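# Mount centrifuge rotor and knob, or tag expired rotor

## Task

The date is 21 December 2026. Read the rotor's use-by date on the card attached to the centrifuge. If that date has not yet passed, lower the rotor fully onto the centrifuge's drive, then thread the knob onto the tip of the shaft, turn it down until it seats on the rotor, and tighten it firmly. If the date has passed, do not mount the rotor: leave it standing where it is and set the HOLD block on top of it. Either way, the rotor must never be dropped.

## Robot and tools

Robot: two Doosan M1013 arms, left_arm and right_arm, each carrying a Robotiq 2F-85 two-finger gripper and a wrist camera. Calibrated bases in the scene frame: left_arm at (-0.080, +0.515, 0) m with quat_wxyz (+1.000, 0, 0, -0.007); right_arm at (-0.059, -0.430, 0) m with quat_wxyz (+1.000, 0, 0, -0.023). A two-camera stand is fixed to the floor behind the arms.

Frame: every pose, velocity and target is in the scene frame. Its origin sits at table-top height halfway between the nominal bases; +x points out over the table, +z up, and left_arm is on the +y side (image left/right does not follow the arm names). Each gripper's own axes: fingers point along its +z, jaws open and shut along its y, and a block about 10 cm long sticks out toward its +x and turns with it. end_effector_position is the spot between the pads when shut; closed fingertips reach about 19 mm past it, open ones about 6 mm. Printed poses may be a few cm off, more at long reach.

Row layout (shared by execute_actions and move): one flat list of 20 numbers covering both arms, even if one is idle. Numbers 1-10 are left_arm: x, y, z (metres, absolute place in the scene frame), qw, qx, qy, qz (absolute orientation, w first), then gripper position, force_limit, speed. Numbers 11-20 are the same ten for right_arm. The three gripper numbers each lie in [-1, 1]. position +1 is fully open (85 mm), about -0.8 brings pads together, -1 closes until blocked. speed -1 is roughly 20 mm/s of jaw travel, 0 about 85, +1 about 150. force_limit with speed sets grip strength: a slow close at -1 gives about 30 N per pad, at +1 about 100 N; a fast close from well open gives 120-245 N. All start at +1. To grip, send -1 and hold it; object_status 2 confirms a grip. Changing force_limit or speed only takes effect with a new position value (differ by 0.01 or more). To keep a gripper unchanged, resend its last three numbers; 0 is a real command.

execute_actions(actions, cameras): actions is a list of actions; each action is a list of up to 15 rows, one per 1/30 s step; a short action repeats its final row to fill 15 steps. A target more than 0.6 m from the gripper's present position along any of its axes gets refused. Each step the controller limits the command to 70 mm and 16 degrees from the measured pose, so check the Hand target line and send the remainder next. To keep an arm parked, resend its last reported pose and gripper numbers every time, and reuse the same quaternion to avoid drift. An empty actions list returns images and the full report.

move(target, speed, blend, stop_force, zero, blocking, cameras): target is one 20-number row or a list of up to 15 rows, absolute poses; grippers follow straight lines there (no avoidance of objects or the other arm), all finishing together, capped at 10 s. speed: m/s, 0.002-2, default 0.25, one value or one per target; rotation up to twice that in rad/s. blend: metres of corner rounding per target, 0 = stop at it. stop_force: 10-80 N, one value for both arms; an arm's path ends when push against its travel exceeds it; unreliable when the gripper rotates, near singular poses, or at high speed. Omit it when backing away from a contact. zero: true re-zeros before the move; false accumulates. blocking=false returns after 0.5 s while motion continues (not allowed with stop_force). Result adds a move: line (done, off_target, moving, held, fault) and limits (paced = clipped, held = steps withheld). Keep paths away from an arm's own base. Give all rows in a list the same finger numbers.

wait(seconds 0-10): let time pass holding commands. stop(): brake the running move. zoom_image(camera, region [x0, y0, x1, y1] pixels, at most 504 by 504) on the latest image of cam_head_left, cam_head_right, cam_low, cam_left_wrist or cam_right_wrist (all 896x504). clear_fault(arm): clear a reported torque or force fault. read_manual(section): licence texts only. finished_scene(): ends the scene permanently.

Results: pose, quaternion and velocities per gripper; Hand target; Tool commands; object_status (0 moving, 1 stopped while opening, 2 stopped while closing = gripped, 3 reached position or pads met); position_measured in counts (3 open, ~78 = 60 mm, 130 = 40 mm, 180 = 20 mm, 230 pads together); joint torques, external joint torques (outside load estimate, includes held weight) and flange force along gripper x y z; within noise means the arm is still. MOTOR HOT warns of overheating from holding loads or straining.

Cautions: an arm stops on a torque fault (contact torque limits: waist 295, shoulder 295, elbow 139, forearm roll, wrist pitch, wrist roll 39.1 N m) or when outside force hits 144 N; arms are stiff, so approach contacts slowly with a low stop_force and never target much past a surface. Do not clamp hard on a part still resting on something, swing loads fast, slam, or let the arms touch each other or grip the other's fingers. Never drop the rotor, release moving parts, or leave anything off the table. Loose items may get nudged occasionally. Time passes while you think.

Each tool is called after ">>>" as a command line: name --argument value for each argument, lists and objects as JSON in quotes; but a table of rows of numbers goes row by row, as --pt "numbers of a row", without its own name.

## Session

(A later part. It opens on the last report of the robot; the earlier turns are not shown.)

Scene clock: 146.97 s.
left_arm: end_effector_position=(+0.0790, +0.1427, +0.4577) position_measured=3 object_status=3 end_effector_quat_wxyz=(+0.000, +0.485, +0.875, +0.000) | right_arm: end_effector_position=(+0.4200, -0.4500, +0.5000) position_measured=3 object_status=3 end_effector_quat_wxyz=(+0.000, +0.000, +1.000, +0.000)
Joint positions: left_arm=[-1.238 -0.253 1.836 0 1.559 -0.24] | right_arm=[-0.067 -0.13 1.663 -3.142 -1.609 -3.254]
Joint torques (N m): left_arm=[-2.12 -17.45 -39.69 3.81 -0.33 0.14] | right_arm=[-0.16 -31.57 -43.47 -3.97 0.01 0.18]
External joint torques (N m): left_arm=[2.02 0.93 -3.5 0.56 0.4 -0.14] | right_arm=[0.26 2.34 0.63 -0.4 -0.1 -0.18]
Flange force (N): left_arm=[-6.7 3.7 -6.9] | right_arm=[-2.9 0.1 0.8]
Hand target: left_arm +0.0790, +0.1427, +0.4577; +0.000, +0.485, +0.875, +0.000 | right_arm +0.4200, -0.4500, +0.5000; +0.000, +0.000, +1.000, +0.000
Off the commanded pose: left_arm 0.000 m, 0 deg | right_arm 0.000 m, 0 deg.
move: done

>>> move --pt "0.079 0.1427 0.4577 0 0.4848 0.8746 0 1 1 1 0.35 -0.28 0.46 0 0.8746 -0.4848 0 1 1 1" --pt "0.0787 0.0972 0.40 0 0.4848 0.8746 0 1 1 1 0.2054 -0.112 0.40 0 0.8746 -0.4848 0 1 1 1" --pt "0.0787 0.0972 0.33 0 0.4848 0.8746 0 1 1 1 0.2054 -0.112 0.33 0 0.8746 -0.4848 0 1 1 1" --blend 0.03 --cameras '["all"]'

Scene clock: 155.63 s.
left_arm: end_effector_position=(+0.0787, +0.0972, +0.3300) position_measured=3 object_status=3 end_effector_quat_wxyz=(+0.000, +0.485, +0.875, +0.000) | right_arm: end_effector_position=(+0.2054, -0.1120, +0.3300) position_measured=3 object_status=3 end_effector_quat_wxyz=(+0.000, +0.875, -0.485, +0.000)
Joint positions: left_arm=[-1.271 -0.151 1.988 0 1.305 -0.272] | right_arm=[0.84 -0.209 2.034 -3.142 -1.316 -4.477]
Joint torques (N m): left_arm=[-2.1 -25.71 -38.42 3.64 -0.42 0.12] | right_arm=[-0.27 -22.01 -41.98 -3.82 0.07 0.14]
External joint torques (N m): left_arm=[2.27 -0.52 -3.4 0.6 0.49 -0.12] | right_arm=[0.25 2.66 0.56 -0.46 -0.09 -0.14]
Flange force (N): left_arm=[-5.0 3.9 -6.2] | right_arm=[-1.5 -3.6 1.9]
Hand target: left_arm +0.0787, +0.0972, +0.3300; +0.000, +0.485, +0.875, +0.000 | right_arm +0.2054, -0.1120, +0.3300; +0.000, +0.875, -0.485, +0.000
Off the commanded pose: left_arm 0.000 m, 0 deg | right_arm 0.000 m, 0 deg.
move: done

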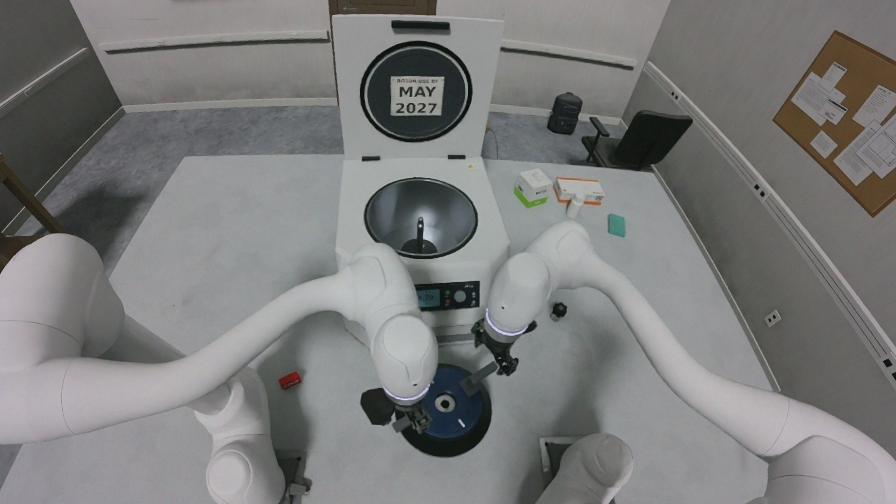

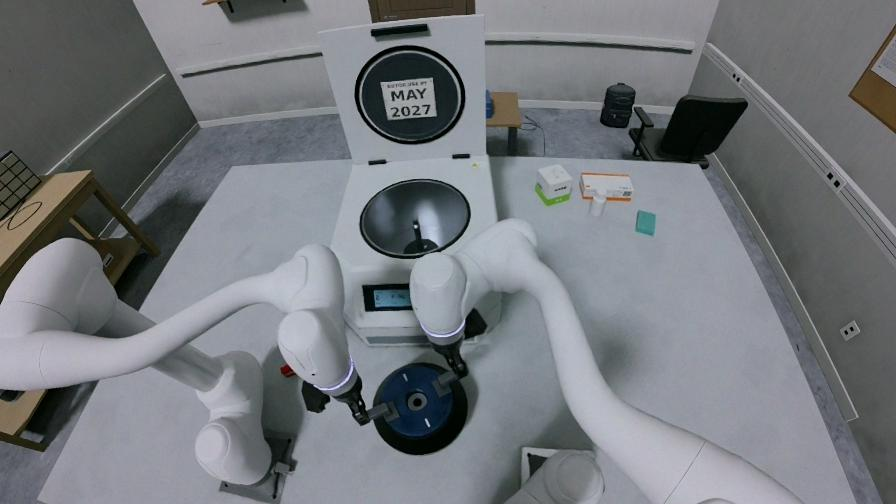

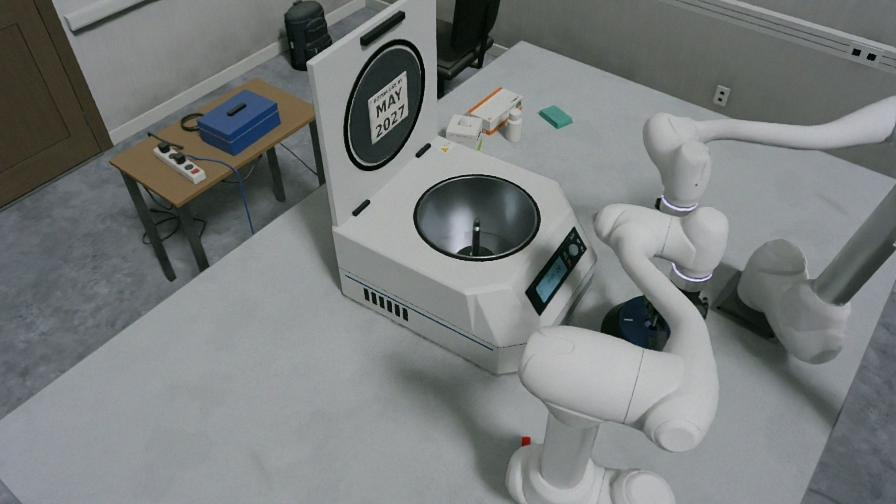

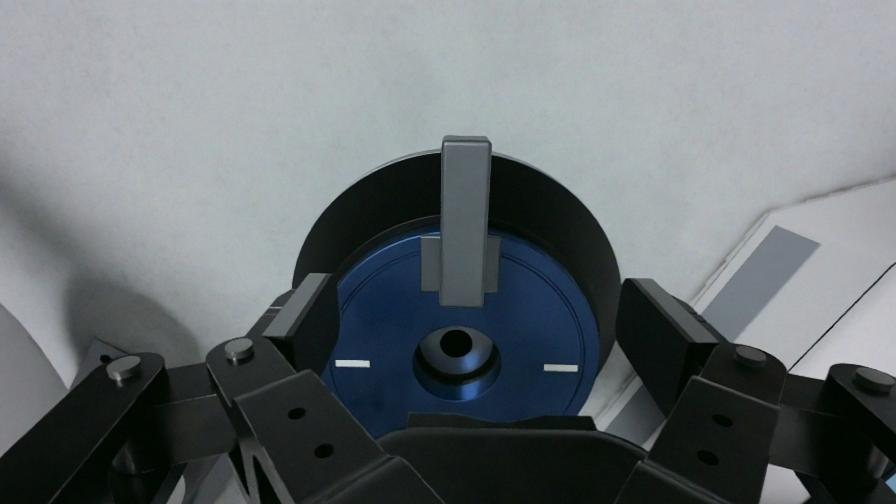

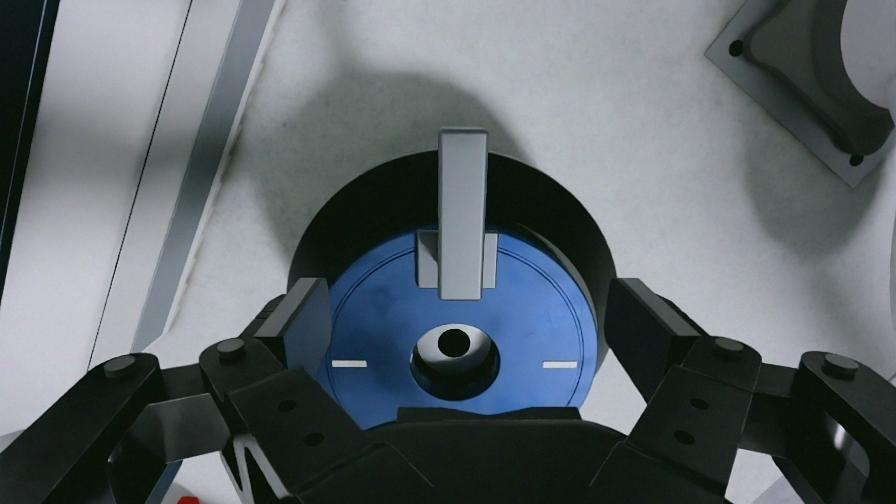

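>>> move --target '[0.0787,0.0972,0.245,0,0.4848,0.8746,0,1,1,1,0.2054,-0.112,0.245,0,0.8746,-0.4848,0,1,1,1]' --speed 0.1 --cameras '["cam_left_wrist","cam_right_wrist","cam_low"]'

Scene clock: 159.00 s.
left_arm: end_effector_position=(+0.0787, +0.0972, +0.2450) position_measured=3 object_status=3 end_effector_quat_wxyz=(+0.000, +0.485, +0.875, +0.000) | right_arm: end_effector_position=(+0.2054, -0.1120, +0.2450) position_measured=3 object_status=3 end_effector_quat_wxyz=(+0.000, +0.875, -0.485, +0.000)
Joint positions: left_arm=[-1.271 -0.098 2.105 0 1.135 -0.272] | right_arm=[0.84 -0.156 2.154 -3.142 -1.144 -4.477]
Joint torques (N m): left_arm=[-1.91 -28.7 -35.93 3.4 -0.35 0.06] | right_arm=[-1.05 -25.25 -39.58 -3.72 0.03 0.23]
External joint torques (N m): left_arm=[2.11 -0.43 -3.31 0.59 0.42 -0.06] | right_arm=[1.08 2.59 0.75 -0.3 -0.07 -0.24]
Flange force (N): left_arm=[-5.3 3.6 -5.4] | right_arm=[-3.1 -2.8 2.9]
Hand target: left_arm +0.0787, +0.0972, +0.2450; +0.000, +0.485, +0.875, +0.000 | right_arm +0.2054, -0.1120, +0.2450; +0.000, +0.875, -0.485, +0.000
Off the commanded pose: left_arm 0.000 m, 0 deg | right_arm 0.000 m, 0 deg.
move: done
Images, in order (width x height): cam_low 896x504, cam_left_wrist 896x504, cam_right_wrist 896x504.

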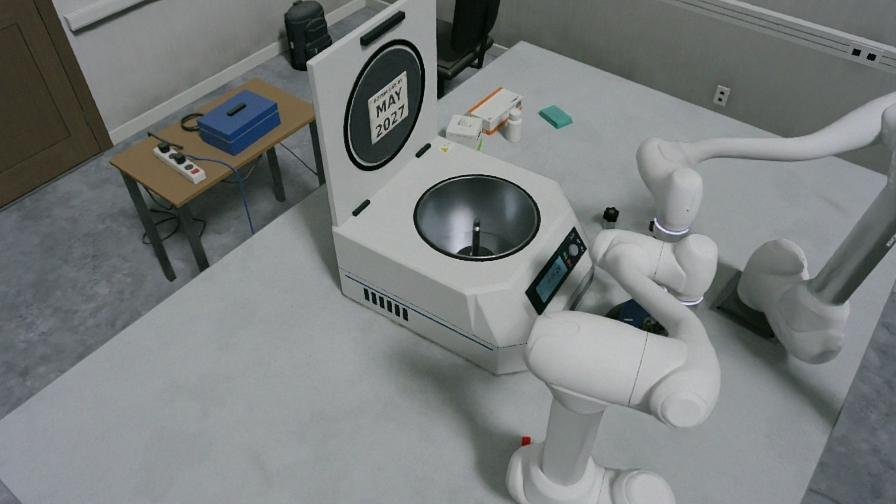

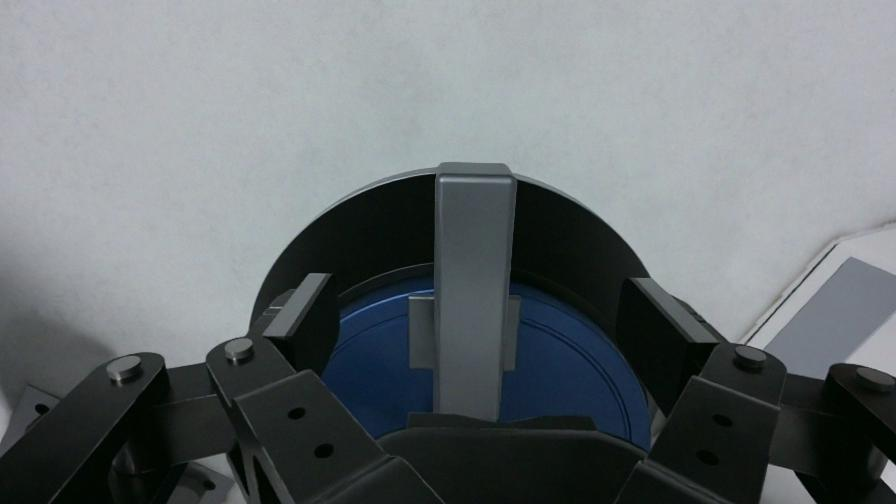

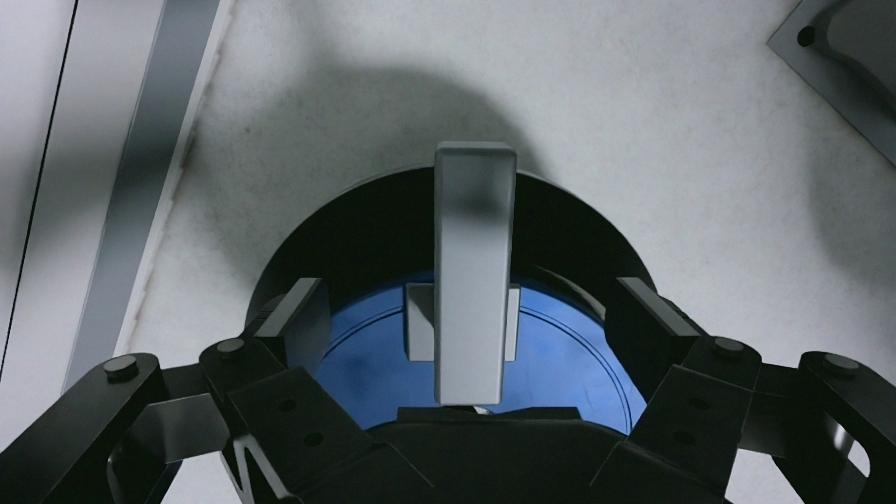

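>>> move --target '[0.0787,0.0972,0.216,0,0.4848,0.8746,0,1,1,1,0.2035,-0.1132,0.216,0,0.8746,-0.4848,0,1,1,1]' --speed 0.06

>>> move --target '[0.0787,0.0972,0.216,0,0.4848,0.8746,0,-1,0.3,-1,0.2035,-0.1132,0.216,0,0.8746,-0.4848,0,-1,0.3,-1]' --cameras '["cam_left_wrist","cam_right_wrist"]'

Scene clock: 162.47 s.
left_arm: end_effector_position=(+0.0787, +0.0972, +0.2160) position_measured=3 object_status=3 end_effector_quat_wxyz=(+0.000, +0.485, +0.875, +0.000) | right_arm: end_effector_position=(+0.2035, -0.1132, +0.2160) position_measured=3 object_status=3 end_effector_quat_wxyz=(+0.000, +0.875, -0.485, +0.000)
Joint positions: left_arm=[-1.271 -0.073 2.141 0 1.074 -0.272] | right_arm=[0.842 -0.134 2.194 -3.142 -1.082 -4.475]
Joint torques (N m): left_arm=[-2.24 -30.22 -34.78 3.26 -0.3 0.11] | right_arm=[-1.16 -25.76 -38.53 -3.48 -0.08 0.04]
External joint torques (N m): left_arm=[2.55 -0.31 -3.09 0.58 0.38 -0.11] | right_arm=[1.16 2.43 0.94 -0.4 0.05 -0.04]
Flange force (N): left_arm=[-5.6 4.5 -4.8] | right_arm=[-3.6 -2.1 3.5]
Hand target: left_arm +0.0787, +0.0972, +0.2160; +0.000, +0.485, +0.875, +0.000 | right_arm +0.2035, -0.1132, +0.2160; +0.000, +0.875, -0.485, +0.000
Off the commanded pose: left_arm 0.000 m, 0 deg | right_arm 0.000 m, 0 deg.
move: done

Scene clock: 166.07 s.
left_arm: end_effector_position=(+0.0787, +0.0972, +0.2160) position_measured=171 object_status=0 end_effector_quat_wxyz=(+0.000, +0.485, +0.875, +0.000) | right_arm: end_effector_position=(+0.2036, -0.1132, +0.2160) position_measured=171 object_status=0 end_effector_quat_wxyz=(+0.000, +0.875, -0.485, +0.000)
Joint positions: left_arm=[-1.271 -0.073 2.141 0 1.074 -0.272] | right_arm=[0.842 -0.134 2.194 -3.142 -1.082 -4.475]
Joint torques (N m): left_arm=[8.58 -15.5 -23.21 8.5 -2.32 -0.9] | right_arm=[5.3 -13.14 -23.78 -1.15 0.03 -0.98]
External joint torques (N m): left_arm=[-8.31 -15.02 -14.66 -4.65 2.4 0.9] | right_arm=[-5.25 -10.7 -14.18 -2.77 -0.04 0.98]
Flange force (N): left_arm=[7.7 -15.4 -36.5] | right_arm=[9.5 -4.3 -27.8]
Hand target: left_arm +0.0787, +0.0972, +0.2160; +0.000, +0.485, +0.875, +0.000 | right_arm +0.2035, -0.1132, +0.2160; +0.000, +0.875, -0.485, +0.000
Off the commanded pose: left_arm 0.000 m, 0 deg | right_arm 0.000 m, 0 deg.
move: done
Images, in order (width x height): cam_left_wrist 896x504, cam_right_wrist 896x504.

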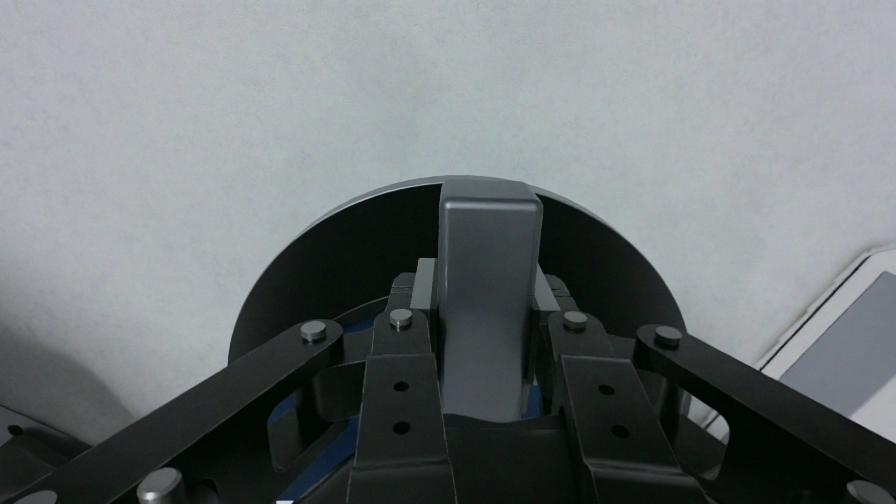

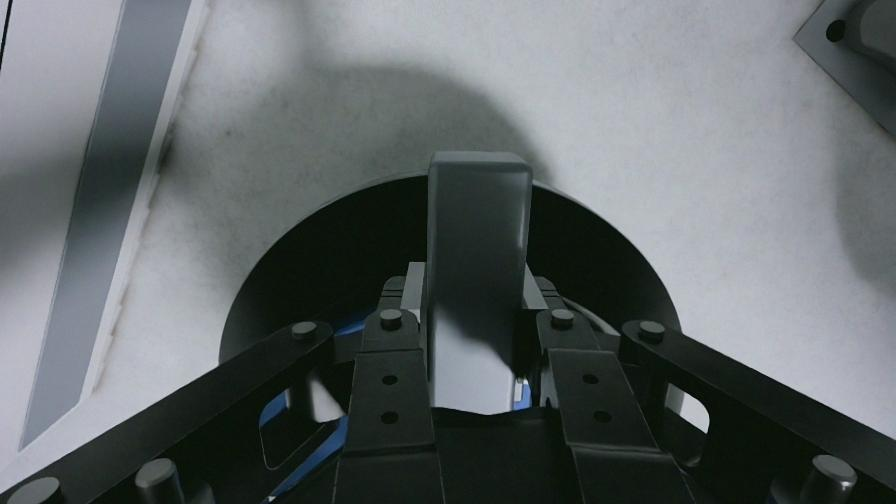

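>>> wait --seconds 0.6

Scene clock: 169.97 s.
left_arm: end_effector_position=(+0.0787, +0.0972, +0.2160) position_measured=171 object_status=2 end_effector_quat_wxyz=(+0.000, +0.485, +0.875, +0.000) | right_arm: end_effector_position=(+0.2035, -0.1132, +0.2160) position_measured=171 object_status=2 end_effector_quat_wxyz=(+0.000, +0.875, -0.485, +0.000)
Joint positions: left_arm=[-1.271 -0.073 2.141 0 1.074 -0.272] | right_arm=[0.842 -0.134 2.194 -3.142 -1.082 -4.475]
Joint torques (N m): left_arm=[8.71 -15.79 -23.12 8.48 -2.2 -0.92] | right_arm=[5.38 -13.42 -23.39 -1.15 -0.7 -1.03]
External joint torques (N m): left_arm=[-8.7 -14.53 -14.98 -4.62 2.26 0.92] | right_arm=[-5.35 -10.15 -14.28 -2.74 0.67 1.03]
Flange force (N): left_arm=[6.6 -16.4 -36.1] | right_arm=[9.2 -5.5 -25.9]
Hand target: left_arm +0.0787, +0.0972, +0.2160; +0.000, +0.485, +0.875, +0.000 | right_arm +0.2035, -0.1132, +0.2160; +0.000, +0.875, -0.485, +0.000
Tool commands: left_gripper/position=-1.0 left_gripper/force_limit=+0.3 left_gripper/speed=-1.0 right_gripper/position=-1.0 right_gripper/force_limit=+0.3 right_gripper/speed=-1.0
Off the commanded pose: left_arm 0.000 m, 0 deg | right_arm 0.000 m, 0 deg.
wait: 0.60 s; at rest from the start

>>> move --target '[0.0787,0.0972,0.246,0,0.4848,0.8746,0,-1,0.3,-1,0.2035,-0.1132,0.246,0,0.8746,-0.4848,0,-1,0.3,-1]' --speed 0.03 --cameras '["cam_left_wrist","cam_right_wrist","cam_low"]'

Scene clock: 172.20 s.
left_arm: end_effector_position=(+0.0787, +0.0972, +0.2460) position_measured=171 object_status=2 end_effector_quat_wxyz=(+0.000, +0.485, +0.875, +0.000) | right_arm: end_effector_position=(+0.2035, -0.1132, +0.2460) position_measured=171 object_status=2 end_effector_quat_wxyz=(+0.000, +0.875, -0.485, +0.000)
Joint positions: left_arm=[-1.271 -0.098 2.103 0 1.137 -0.272] | right_arm=[0.842 -0.16 2.156 -3.142 -1.146 -4.475]
Joint torques (N m): left_arm=[3.1 -44.32 -49.87 5.35 1.58 -1.02] | right_arm=[1.04 -40.25 -54.08 -4.2 -3.29 -1.05]
External joint torques (N m): left_arm=[-2.91 15.51 10.76 -1.38 -1.51 1.02] | right_arm=[-0.99 17.74 14.89 0.15 3.27 1.05]
Flange force (N): left_arm=[-9.3 -6.2 29.1] | right_arm=[-3.7 -10.7 40.7]
Hand target: left_arm +0.0787, +0.0972, +0.2460; +0.000, +0.485, +0.875, +0.000 | right_arm +0.2035, -0.1132, +0.2460; +0.000, +0.875, -0.485, +0.000
Off the commanded pose: left_arm 0.000 m, 0 deg | right_arm 0.000 m, 0 deg.
move: done
Images, in order (width x height): cam_low 896x504, cam_left_wrist 896x504, cam_right_wrist 896x504.

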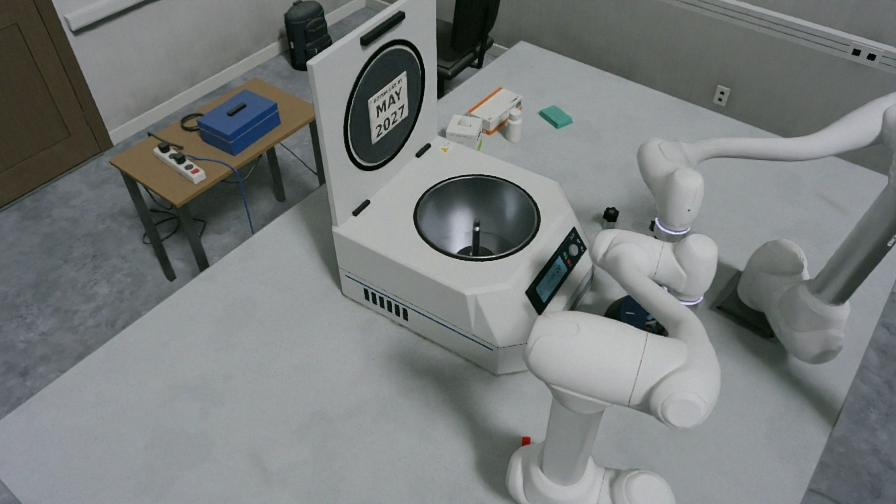

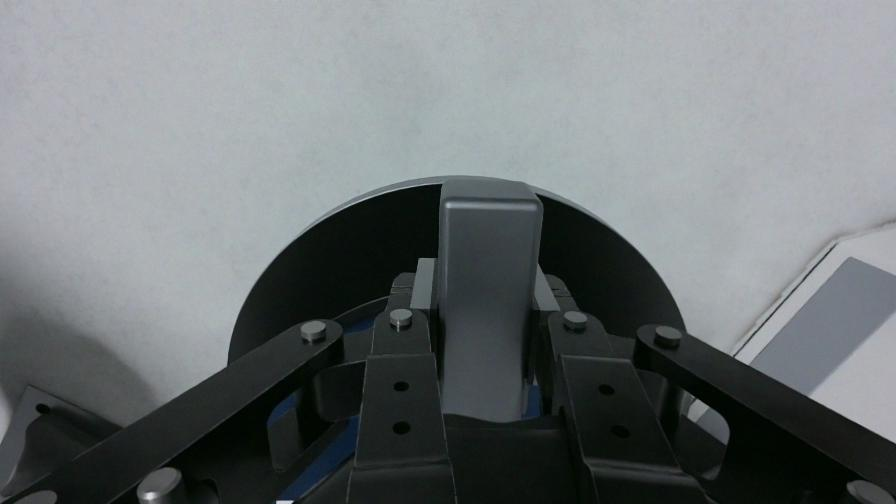

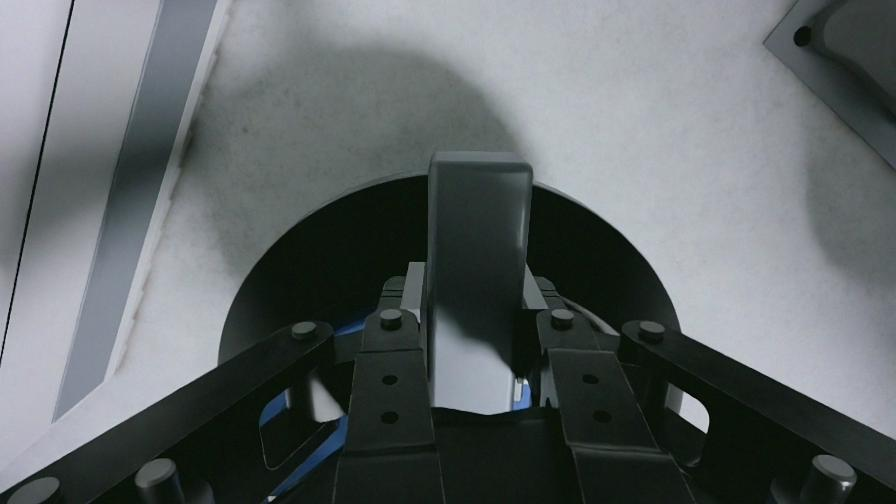

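>>> move --target '[0.0787,0.0972,0.56,0,0.4848,0.8746,0,-1,0.3,-1,0.2035,-0.1132,0.56,0,0.8746,-0.4848,0,-1,0.3,-1]' --speed 0.08 --cameras '["cam_head_left","cam_head_right","cam_low"]'

>>> zoom_image --camera "cam_low" --region '[560, 120, 800, 320]'

Scene clock: 195.33 s.
left_arm: end_effector_position=(+0.0787, +0.0972, +0.5600) position_measured=171 object_status=2 end_effector_quat_wxyz=(+0.000, +0.485, +0.875, +0.000) | right_arm: end_effector_position=(+0.2035, -0.1132, +0.5600) position_measured=171 object_status=2 end_effector_quat_wxyz=(+0.000, +0.875, -0.485, +0.000)
Joint positions: left_arm=[-1.271 -0.172 1.59 0 1.724 -0.272] | right_arm=[0.842 -0.229 1.635 -3.142 -1.736 -4.475]
Joint torques (N m): left_arm=[2.86 -39.76 -57.62 6.54 -0.02 -0.86] | right_arm=[2.25 -38.58 -62.38 -2.58 -2.64 -0.93]
External joint torques (N m): left_arm=[-2.95 15.15 14.8 -2.22 0.09 0.86] | right_arm=[-2.28 20.82 20.29 -1.77 2.63 0.92]
Flange force (N): left_arm=[-3.7 -5.5 25.9] | right_arm=[0.0 -10.5 39.9]
Hand target: left_arm +0.0787, +0.0972, +0.5600; +0.000, +0.485, +0.875, +0.000 | right_arm +0.2035, -0.1132, +0.5600; +0.000, +0.875, -0.485, +0.000
Off the commanded pose: left_arm 0.000 m, 0 deg | right_arm 0.000 m, 0 deg.
move: done
Images, in order (width x height): cam_head_left 896x504, cam_head_right 896x504, cam_low 896x504.

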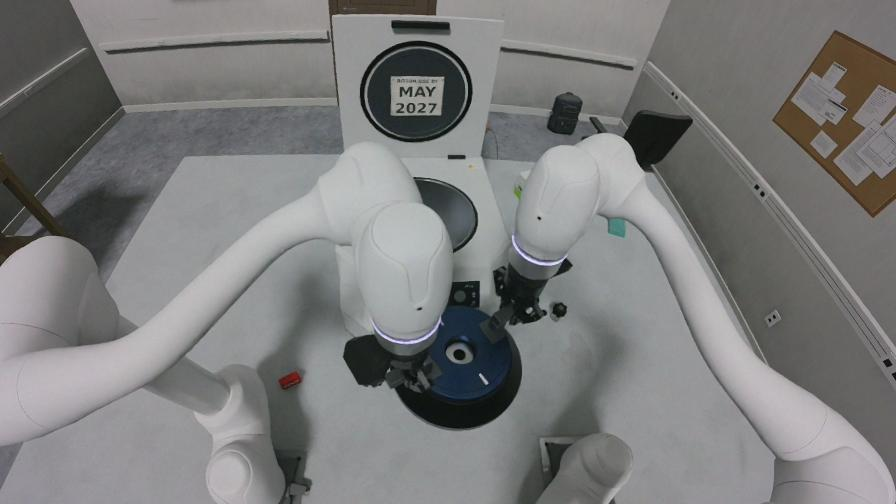

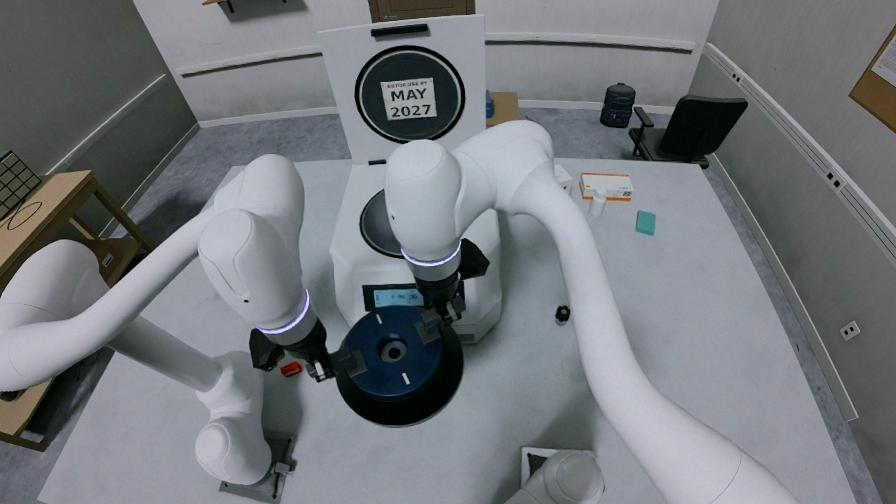

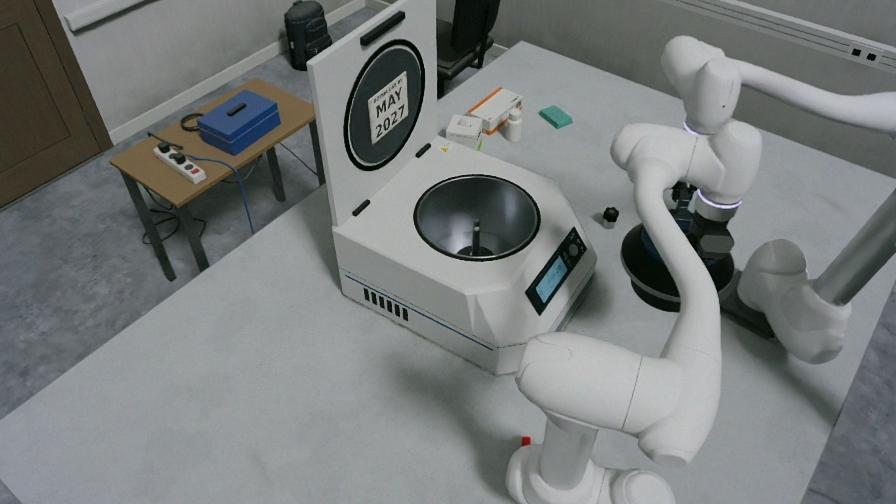

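Scaled by 2.100.

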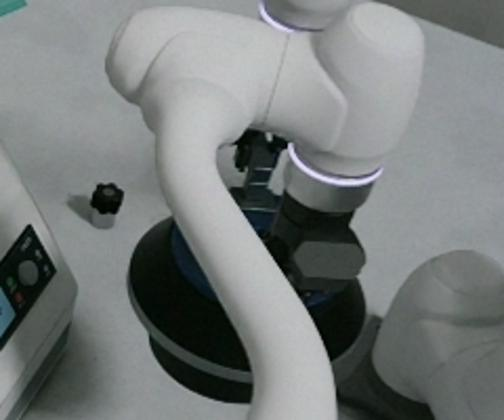

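>>> move --pt "0.1495 0.1090 0.56 0 0.5310 0.8474 0 -1 0.3 -1 0.2511 -0.1134 0.56 0 0.8474 -0.5310 0 -1 0.3 -1" --pt "0.2209 0.1196 0.56 0 0.5757 0.8176 0 -1 0.3 -1 0.2981 -0.1124 0.56 0 0.8176 -0.5757 0 -1 0.3 -1" --pt "0.2927 0.1289 0.56 0 0.6188 0.7856 0 -1 0.3 -1 0.3447 -0.1101 0.56 0 0.7856 -0.6188 0 -1 0.3 -1" --pt "0.3649 0.1368 0.56 0 0.66 0.7513 0 -1 0.3 -1 0.3909 -0.1064 0.56 0 0.7513 -0.66 0 -1 0.3 -1" --pt "0.4372 0.1433 0.56 0 0.6993 0.7148 0 -1 0.3 -1 0.4370 -0.1013 0.56 0 0.7148 -0.6993 0 -1 0.3 -1" --speed 0.07 --blend 0.01 --cameras '["cam_head_left","cam_head_right","cam_low"]'

Scene clock: 203.13 s.
left_arm: end_effector_position=(+0.4372, +0.1433, +0.5600) position_measured=171 object_status=2 end_effector_quat_wxyz=(+0.000, +0.699, +0.715, +0.000) | right_arm: end_effector_position=(+0.4370, -0.1013, +0.5600) position_measured=171 object_status=2 end_effector_quat_wxyz=(+0.000, +0.715, -0.699, +0.000)
Joint positions: left_arm=[-0.664 0.135 1.289 0 1.717 0.871] | right_arm=[0.574 0.066 1.366 -3.142 -1.709 -4.206]
Joint torques (N m): left_arm=[-27.03 -59.82 -66.37 -6.34 -12.72 -1.07] | right_arm=[31.76 -64.79 -67.6 11.01 4.96 -0.93]
External joint torques (N m): left_arm=[27.11 2.88 23.62 10.75 12.76 1.07] | right_arm=[-31.62 15.86 25.41 -15.35 -5 0.93]
Flange force (N): left_arm=[56.3 -1.2 25.1] | right_arm=[54.8 -9.8 39.4]
Hand target: left_arm +0.4372, +0.1433, +0.5600; +0.000, +0.699, +0.715, +0.000 | right_arm +0.4370, -0.1013, +0.5600; +0.000, +0.715, -0.699, +0.000
Off the commanded pose: left_arm 0.000 m, 0 deg | right_arm 0.000 m, 0 deg.
move: done
Images, in order (width x height): cam_head_left 896x504, cam_head_right 896x504, cam_low 896x504.

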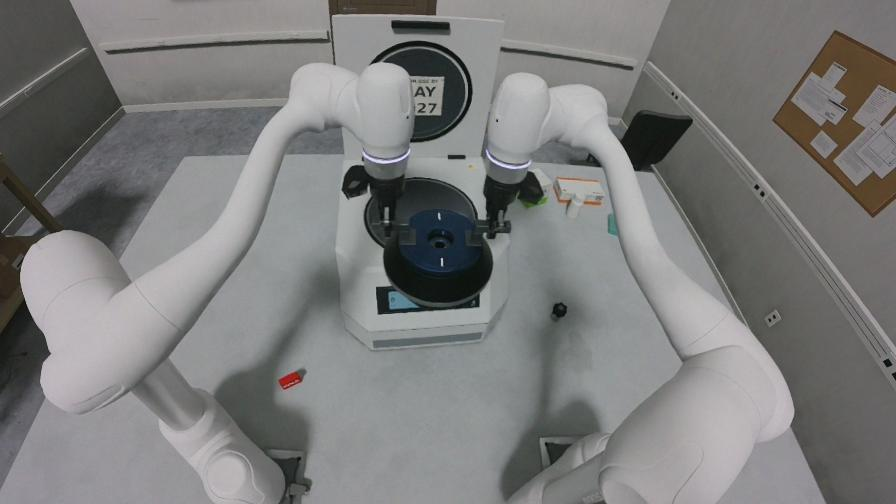

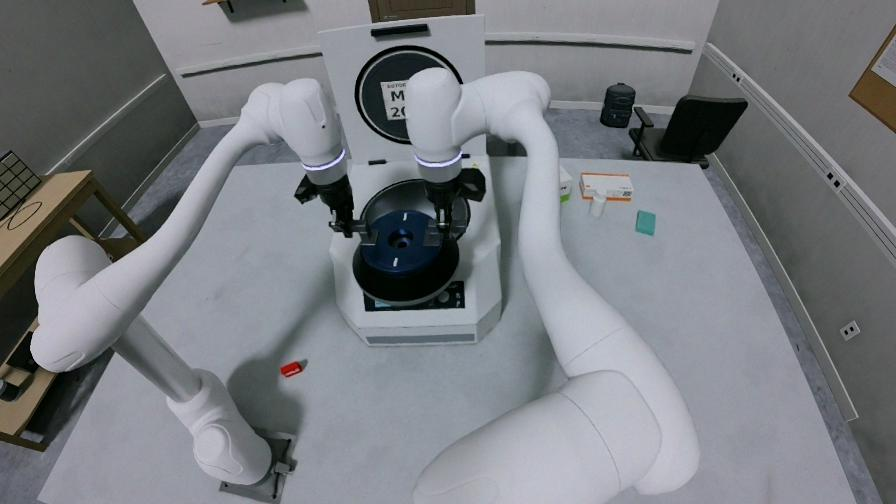

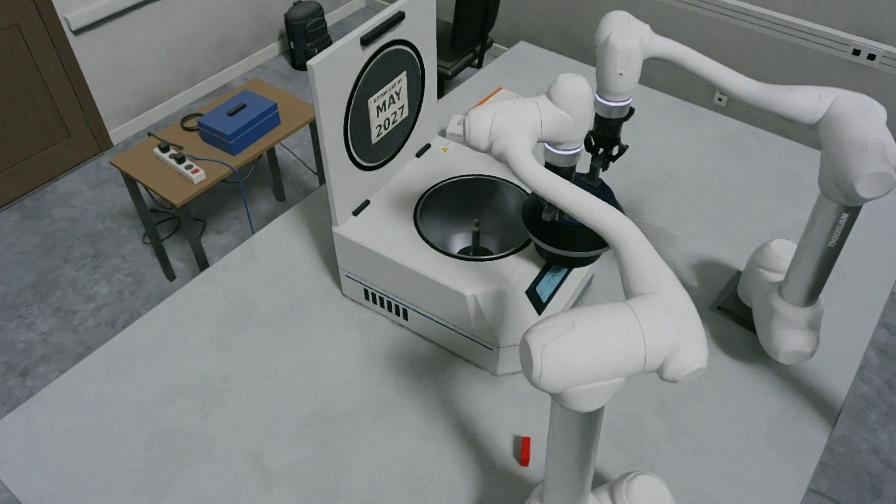

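>>> move --target '[0.4372,0.1443,0.56,0,0.6993,0.7148,0,-1,0.3,-1,0.4370,-0.1023,0.56,0,0.7148,-0.6993,0,-1,0.3,-1]' --speed 0.02

Scene clock: 205.60 s.
left_arm: end_effector_position=(+0.4372, +0.1442, +0.5600) position_measured=171 object_status=2 end_effector_quat_wxyz=(+0.000, +0.699, +0.715, +0.000) | right_arm: end_effector_position=(+0.4370, -0.1022, +0.5600) position_measured=171 object_status=2 end_effector_quat_wxyz=(+0.000, +0.715, -0.699, +0.000)
Joint positions: left_arm=[-0.663 0.134 1.29 0 1.717 0.872] | right_arm=[0.573 0.065 1.367 -3.141 -1.709 -4.208]
Joint torques (N m): left_arm=[1.17 -73.91 -59.94 5.22 -2.9 -0.94] | right_arm=[4.91 -75.21 -62.87 -1.91 -2.16 -0.94]
External joint torques (N m): left_arm=[-0.94 16.23 16.93 -0.78 2.95 0.94] | right_arm=[-4.8 26.52 20.74 -2.43 2.12 0.94]
Flange force (N): left_arm=[2.8 -3.7 26.0] | right_arm=[2.1 -8.8 40.3]
Hand target: left_arm +0.4372, +0.1443, +0.5600; +0.000, +0.699, +0.715, +0.000 | right_arm +0.4370, -0.1023, +0.5600; +0.000, +0.715, -0.699, +0.000
Off the commanded pose: left_arm 0.000 m, 0 deg | right_arm 0.000 m, 0 deg.
move: done

>>> move --pt "0.5096 0.1496 0.56 0 0.7367 0.6762 0 -1 0.3 -1 0.4830 -0.0960 0.56 0 0.6762 -0.7367 0 -1 0.3 -1" --pt "0.5820 0.1534 0.56 0 0.7719 0.6357 0 -1 0.3 -1 0.5290 -0.0882 0.56 0 0.6357 -0.7719 0 -1 0.3 -1" --pt "0.6540 0.1559 0.56 0 0.8049 0.5934 0 -1 0.3 -1 0.5754 -0.0791 0.56 0 0.5934 -0.8049 0 -1 0.3 -1" --speed 0.07 --blend 0.01

Scene clock: 212.17 s.
left_arm: end_effector_position=(+0.6539, +0.1559, +0.5600) position_measured=171 object_status=2 end_effector_quat_wxyz=(+0.000, +0.805, +0.593, +0.000) | right_arm: end_effector_position=(+0.5754, -0.0791, +0.5600) position_measured=171 object_status=2 end_effector_quat_wxyz=(+0.000, -0.593, +0.805, +0.000)
Joint positions: left_arm=[-0.484 0.461 0.855 0 1.825 1.373] | right_arm=[0.504 0.286 1.104 -3.142 -1.753 -3.954]
Joint torques (N m): left_arm=[11.82 -110.02 -58.19 8.6 -3.09 -1.25] | right_arm=[-0.42 -107.87 -60.39 -4.16 -5.48 -1.29]
External joint torques (N m): left_arm=[-11.95 19.89 15.98 -4.25 3.11 1.25] | right_arm=[0.54 36.79 18.45 -0.16 5.43 1.29]
Flange force (N): left_arm=[-12.0 -8.0 25.2] | right_arm=[-15.6 -11.5 39.9]
Hand target: left_arm +0.6540, +0.1559, +0.5600; +0.000, +0.805, +0.593, +0.000 | right_arm +0.5754, -0.0791, +0.5600; +0.000, -0.593, +0.805, +0.000
Off the commanded pose: left_arm 0.000 m, 0 deg | right_arm 0.000 m, 0 deg.
move: done

>>> move --pt "0.7254 0.1564 0.56 0 0.8356 0.5494 0 -1 0.3 -1 0.6224 -0.0680 0.56 0 0.5494 -0.8356 0 -1 0.3 -1" --pt "0.7963 0.1560 0.56 0 0.8638 0.5038 0 -1 0.3 -1 0.6699 -0.0560 0.56 0 0.5038 -0.8638 0 -1 0.3 -1" --speed 0.06 --blend 0.01 --cameras '["all"]'

>>> zoom_image --camera "cam_head_left" --region '[360, 120, 500, 240]'

>>> zoom_image --camera "cam_head_right" --region '[350, 120, 490, 240]'

Scene clock: 218.17 s.
left_arm: end_effector_position=(+0.7963, +0.1560, +0.5600) position_measured=171 object_status=2 end_effector_quat_wxyz=(+0.000, +0.864, +0.504, +0.000) | right_arm: end_effector_position=(+0.6699, -0.0560, +0.5600) position_measured=171 object_status=2 end_effector_quat_wxyz=(+0.000, -0.504, +0.864, +0.000)
Joint positions: left_arm=[-0.412 0.859 0.165 0 2.118 1.66] | right_arm=[0.479 0.465 0.849 -3.142 -1.827 -3.765]
Joint torques (N m): left_arm=[-20.04 -139.29 -50.08 -0.56 -4.13 -1.68] | right_arm=[20.04 -117.33 -64.26 2.79 2.01 -1.62]
External joint torques (N m): left_arm=[20.8 21.22 12.89 4.43 4.13 1.68] | right_arm=[-19.83 28.94 22.92 -7.03 -2.07 1.62]
Flange force (N): left_arm=[0.0 0.0 0.0] | right_arm=[21.2 -12.7 41.1]
Hand target: left_arm +0.7963, +0.1560, +0.5600; +0.000, +0.864, +0.504, +0.000 | right_arm +0.6699, -0.0560, +0.5600; +0.000, -0.504, +0.864, +0.000
Off the commanded pose: left_arm 0.000 m, 0 deg | right_arm 0.000 m, 0 deg.
move: done

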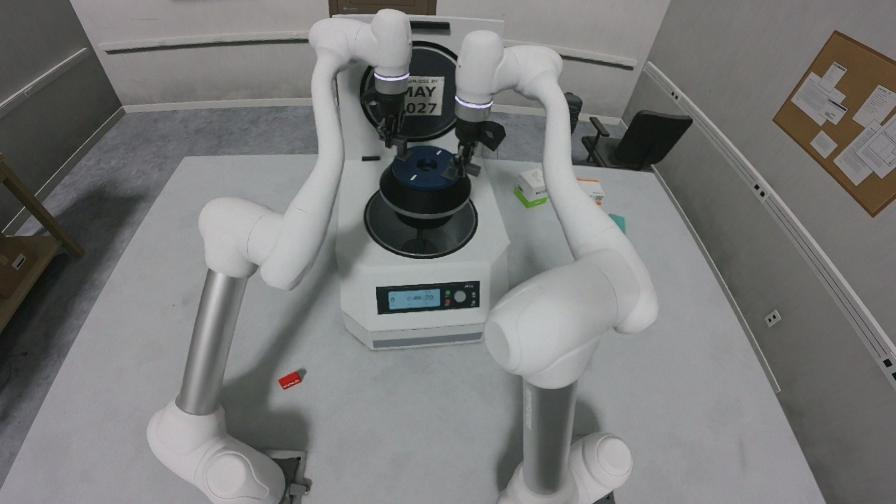

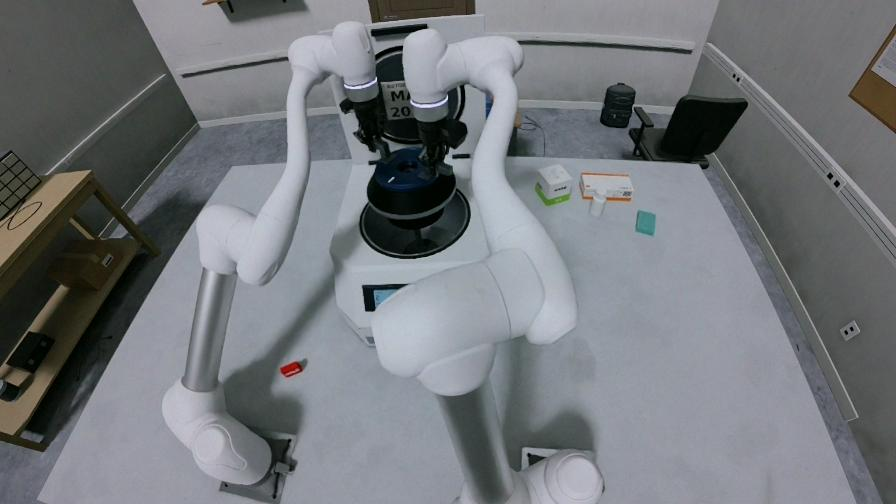

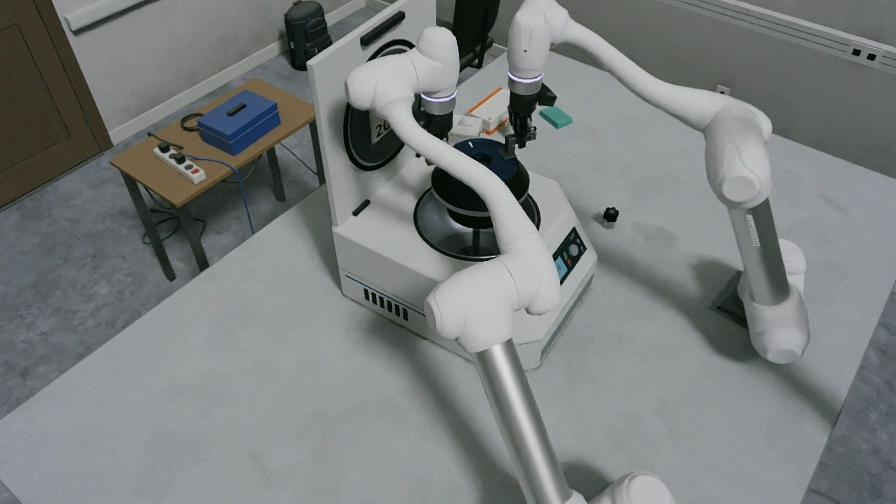

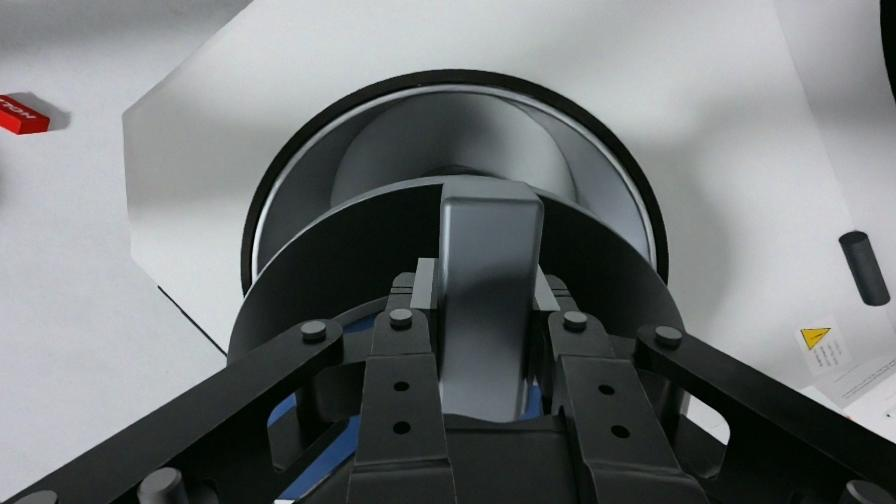

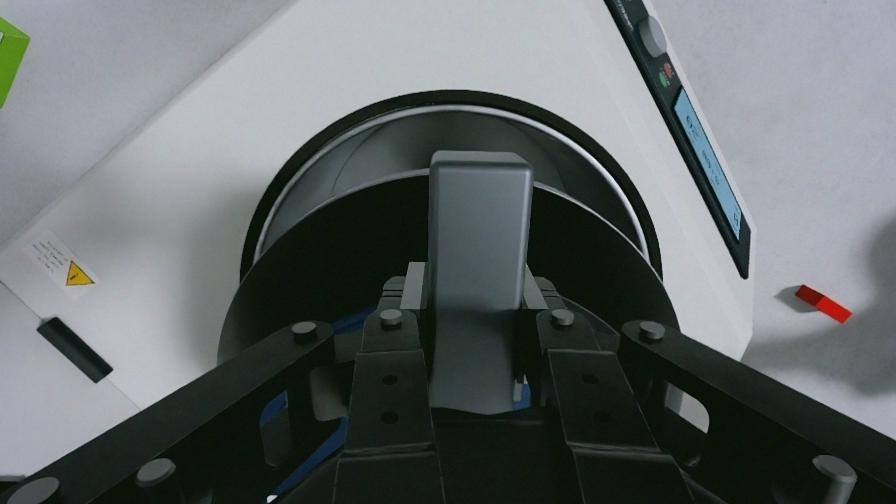

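Scaled by 3.600.

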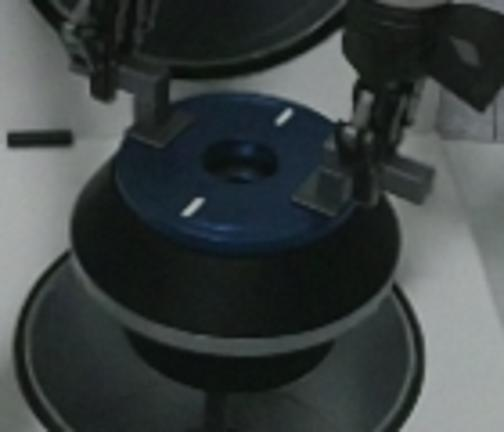

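Scaled by 3.600.

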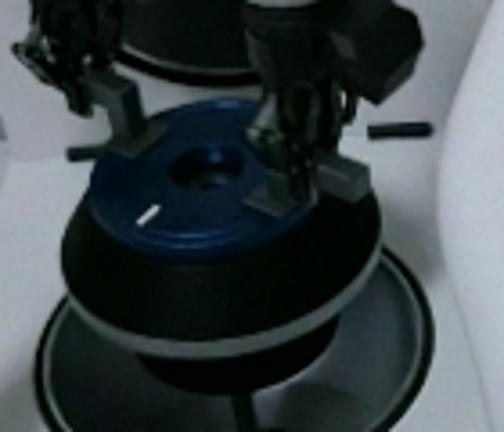

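>>> zoom_image --camera "cam_low" --region '[400, 120, 580, 280]'

>>> zoom_image --camera "cam_head_left" --region '[380, 190, 480, 270]'

>>> zoom_image --camera "cam_head_right" --region '[360, 190, 460, 270]'

Scaled by 2.800.

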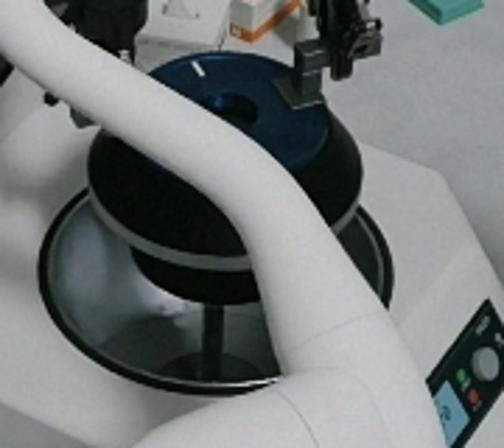

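Scaled by 5.040.

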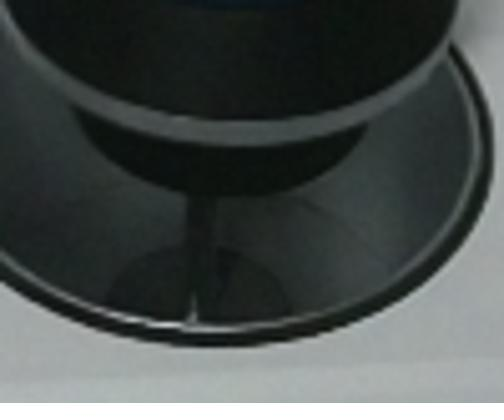

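Scaled by 5.040.

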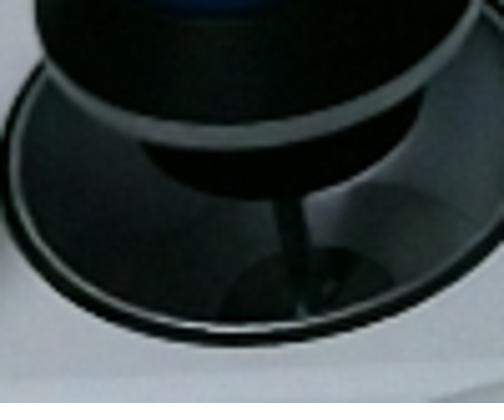

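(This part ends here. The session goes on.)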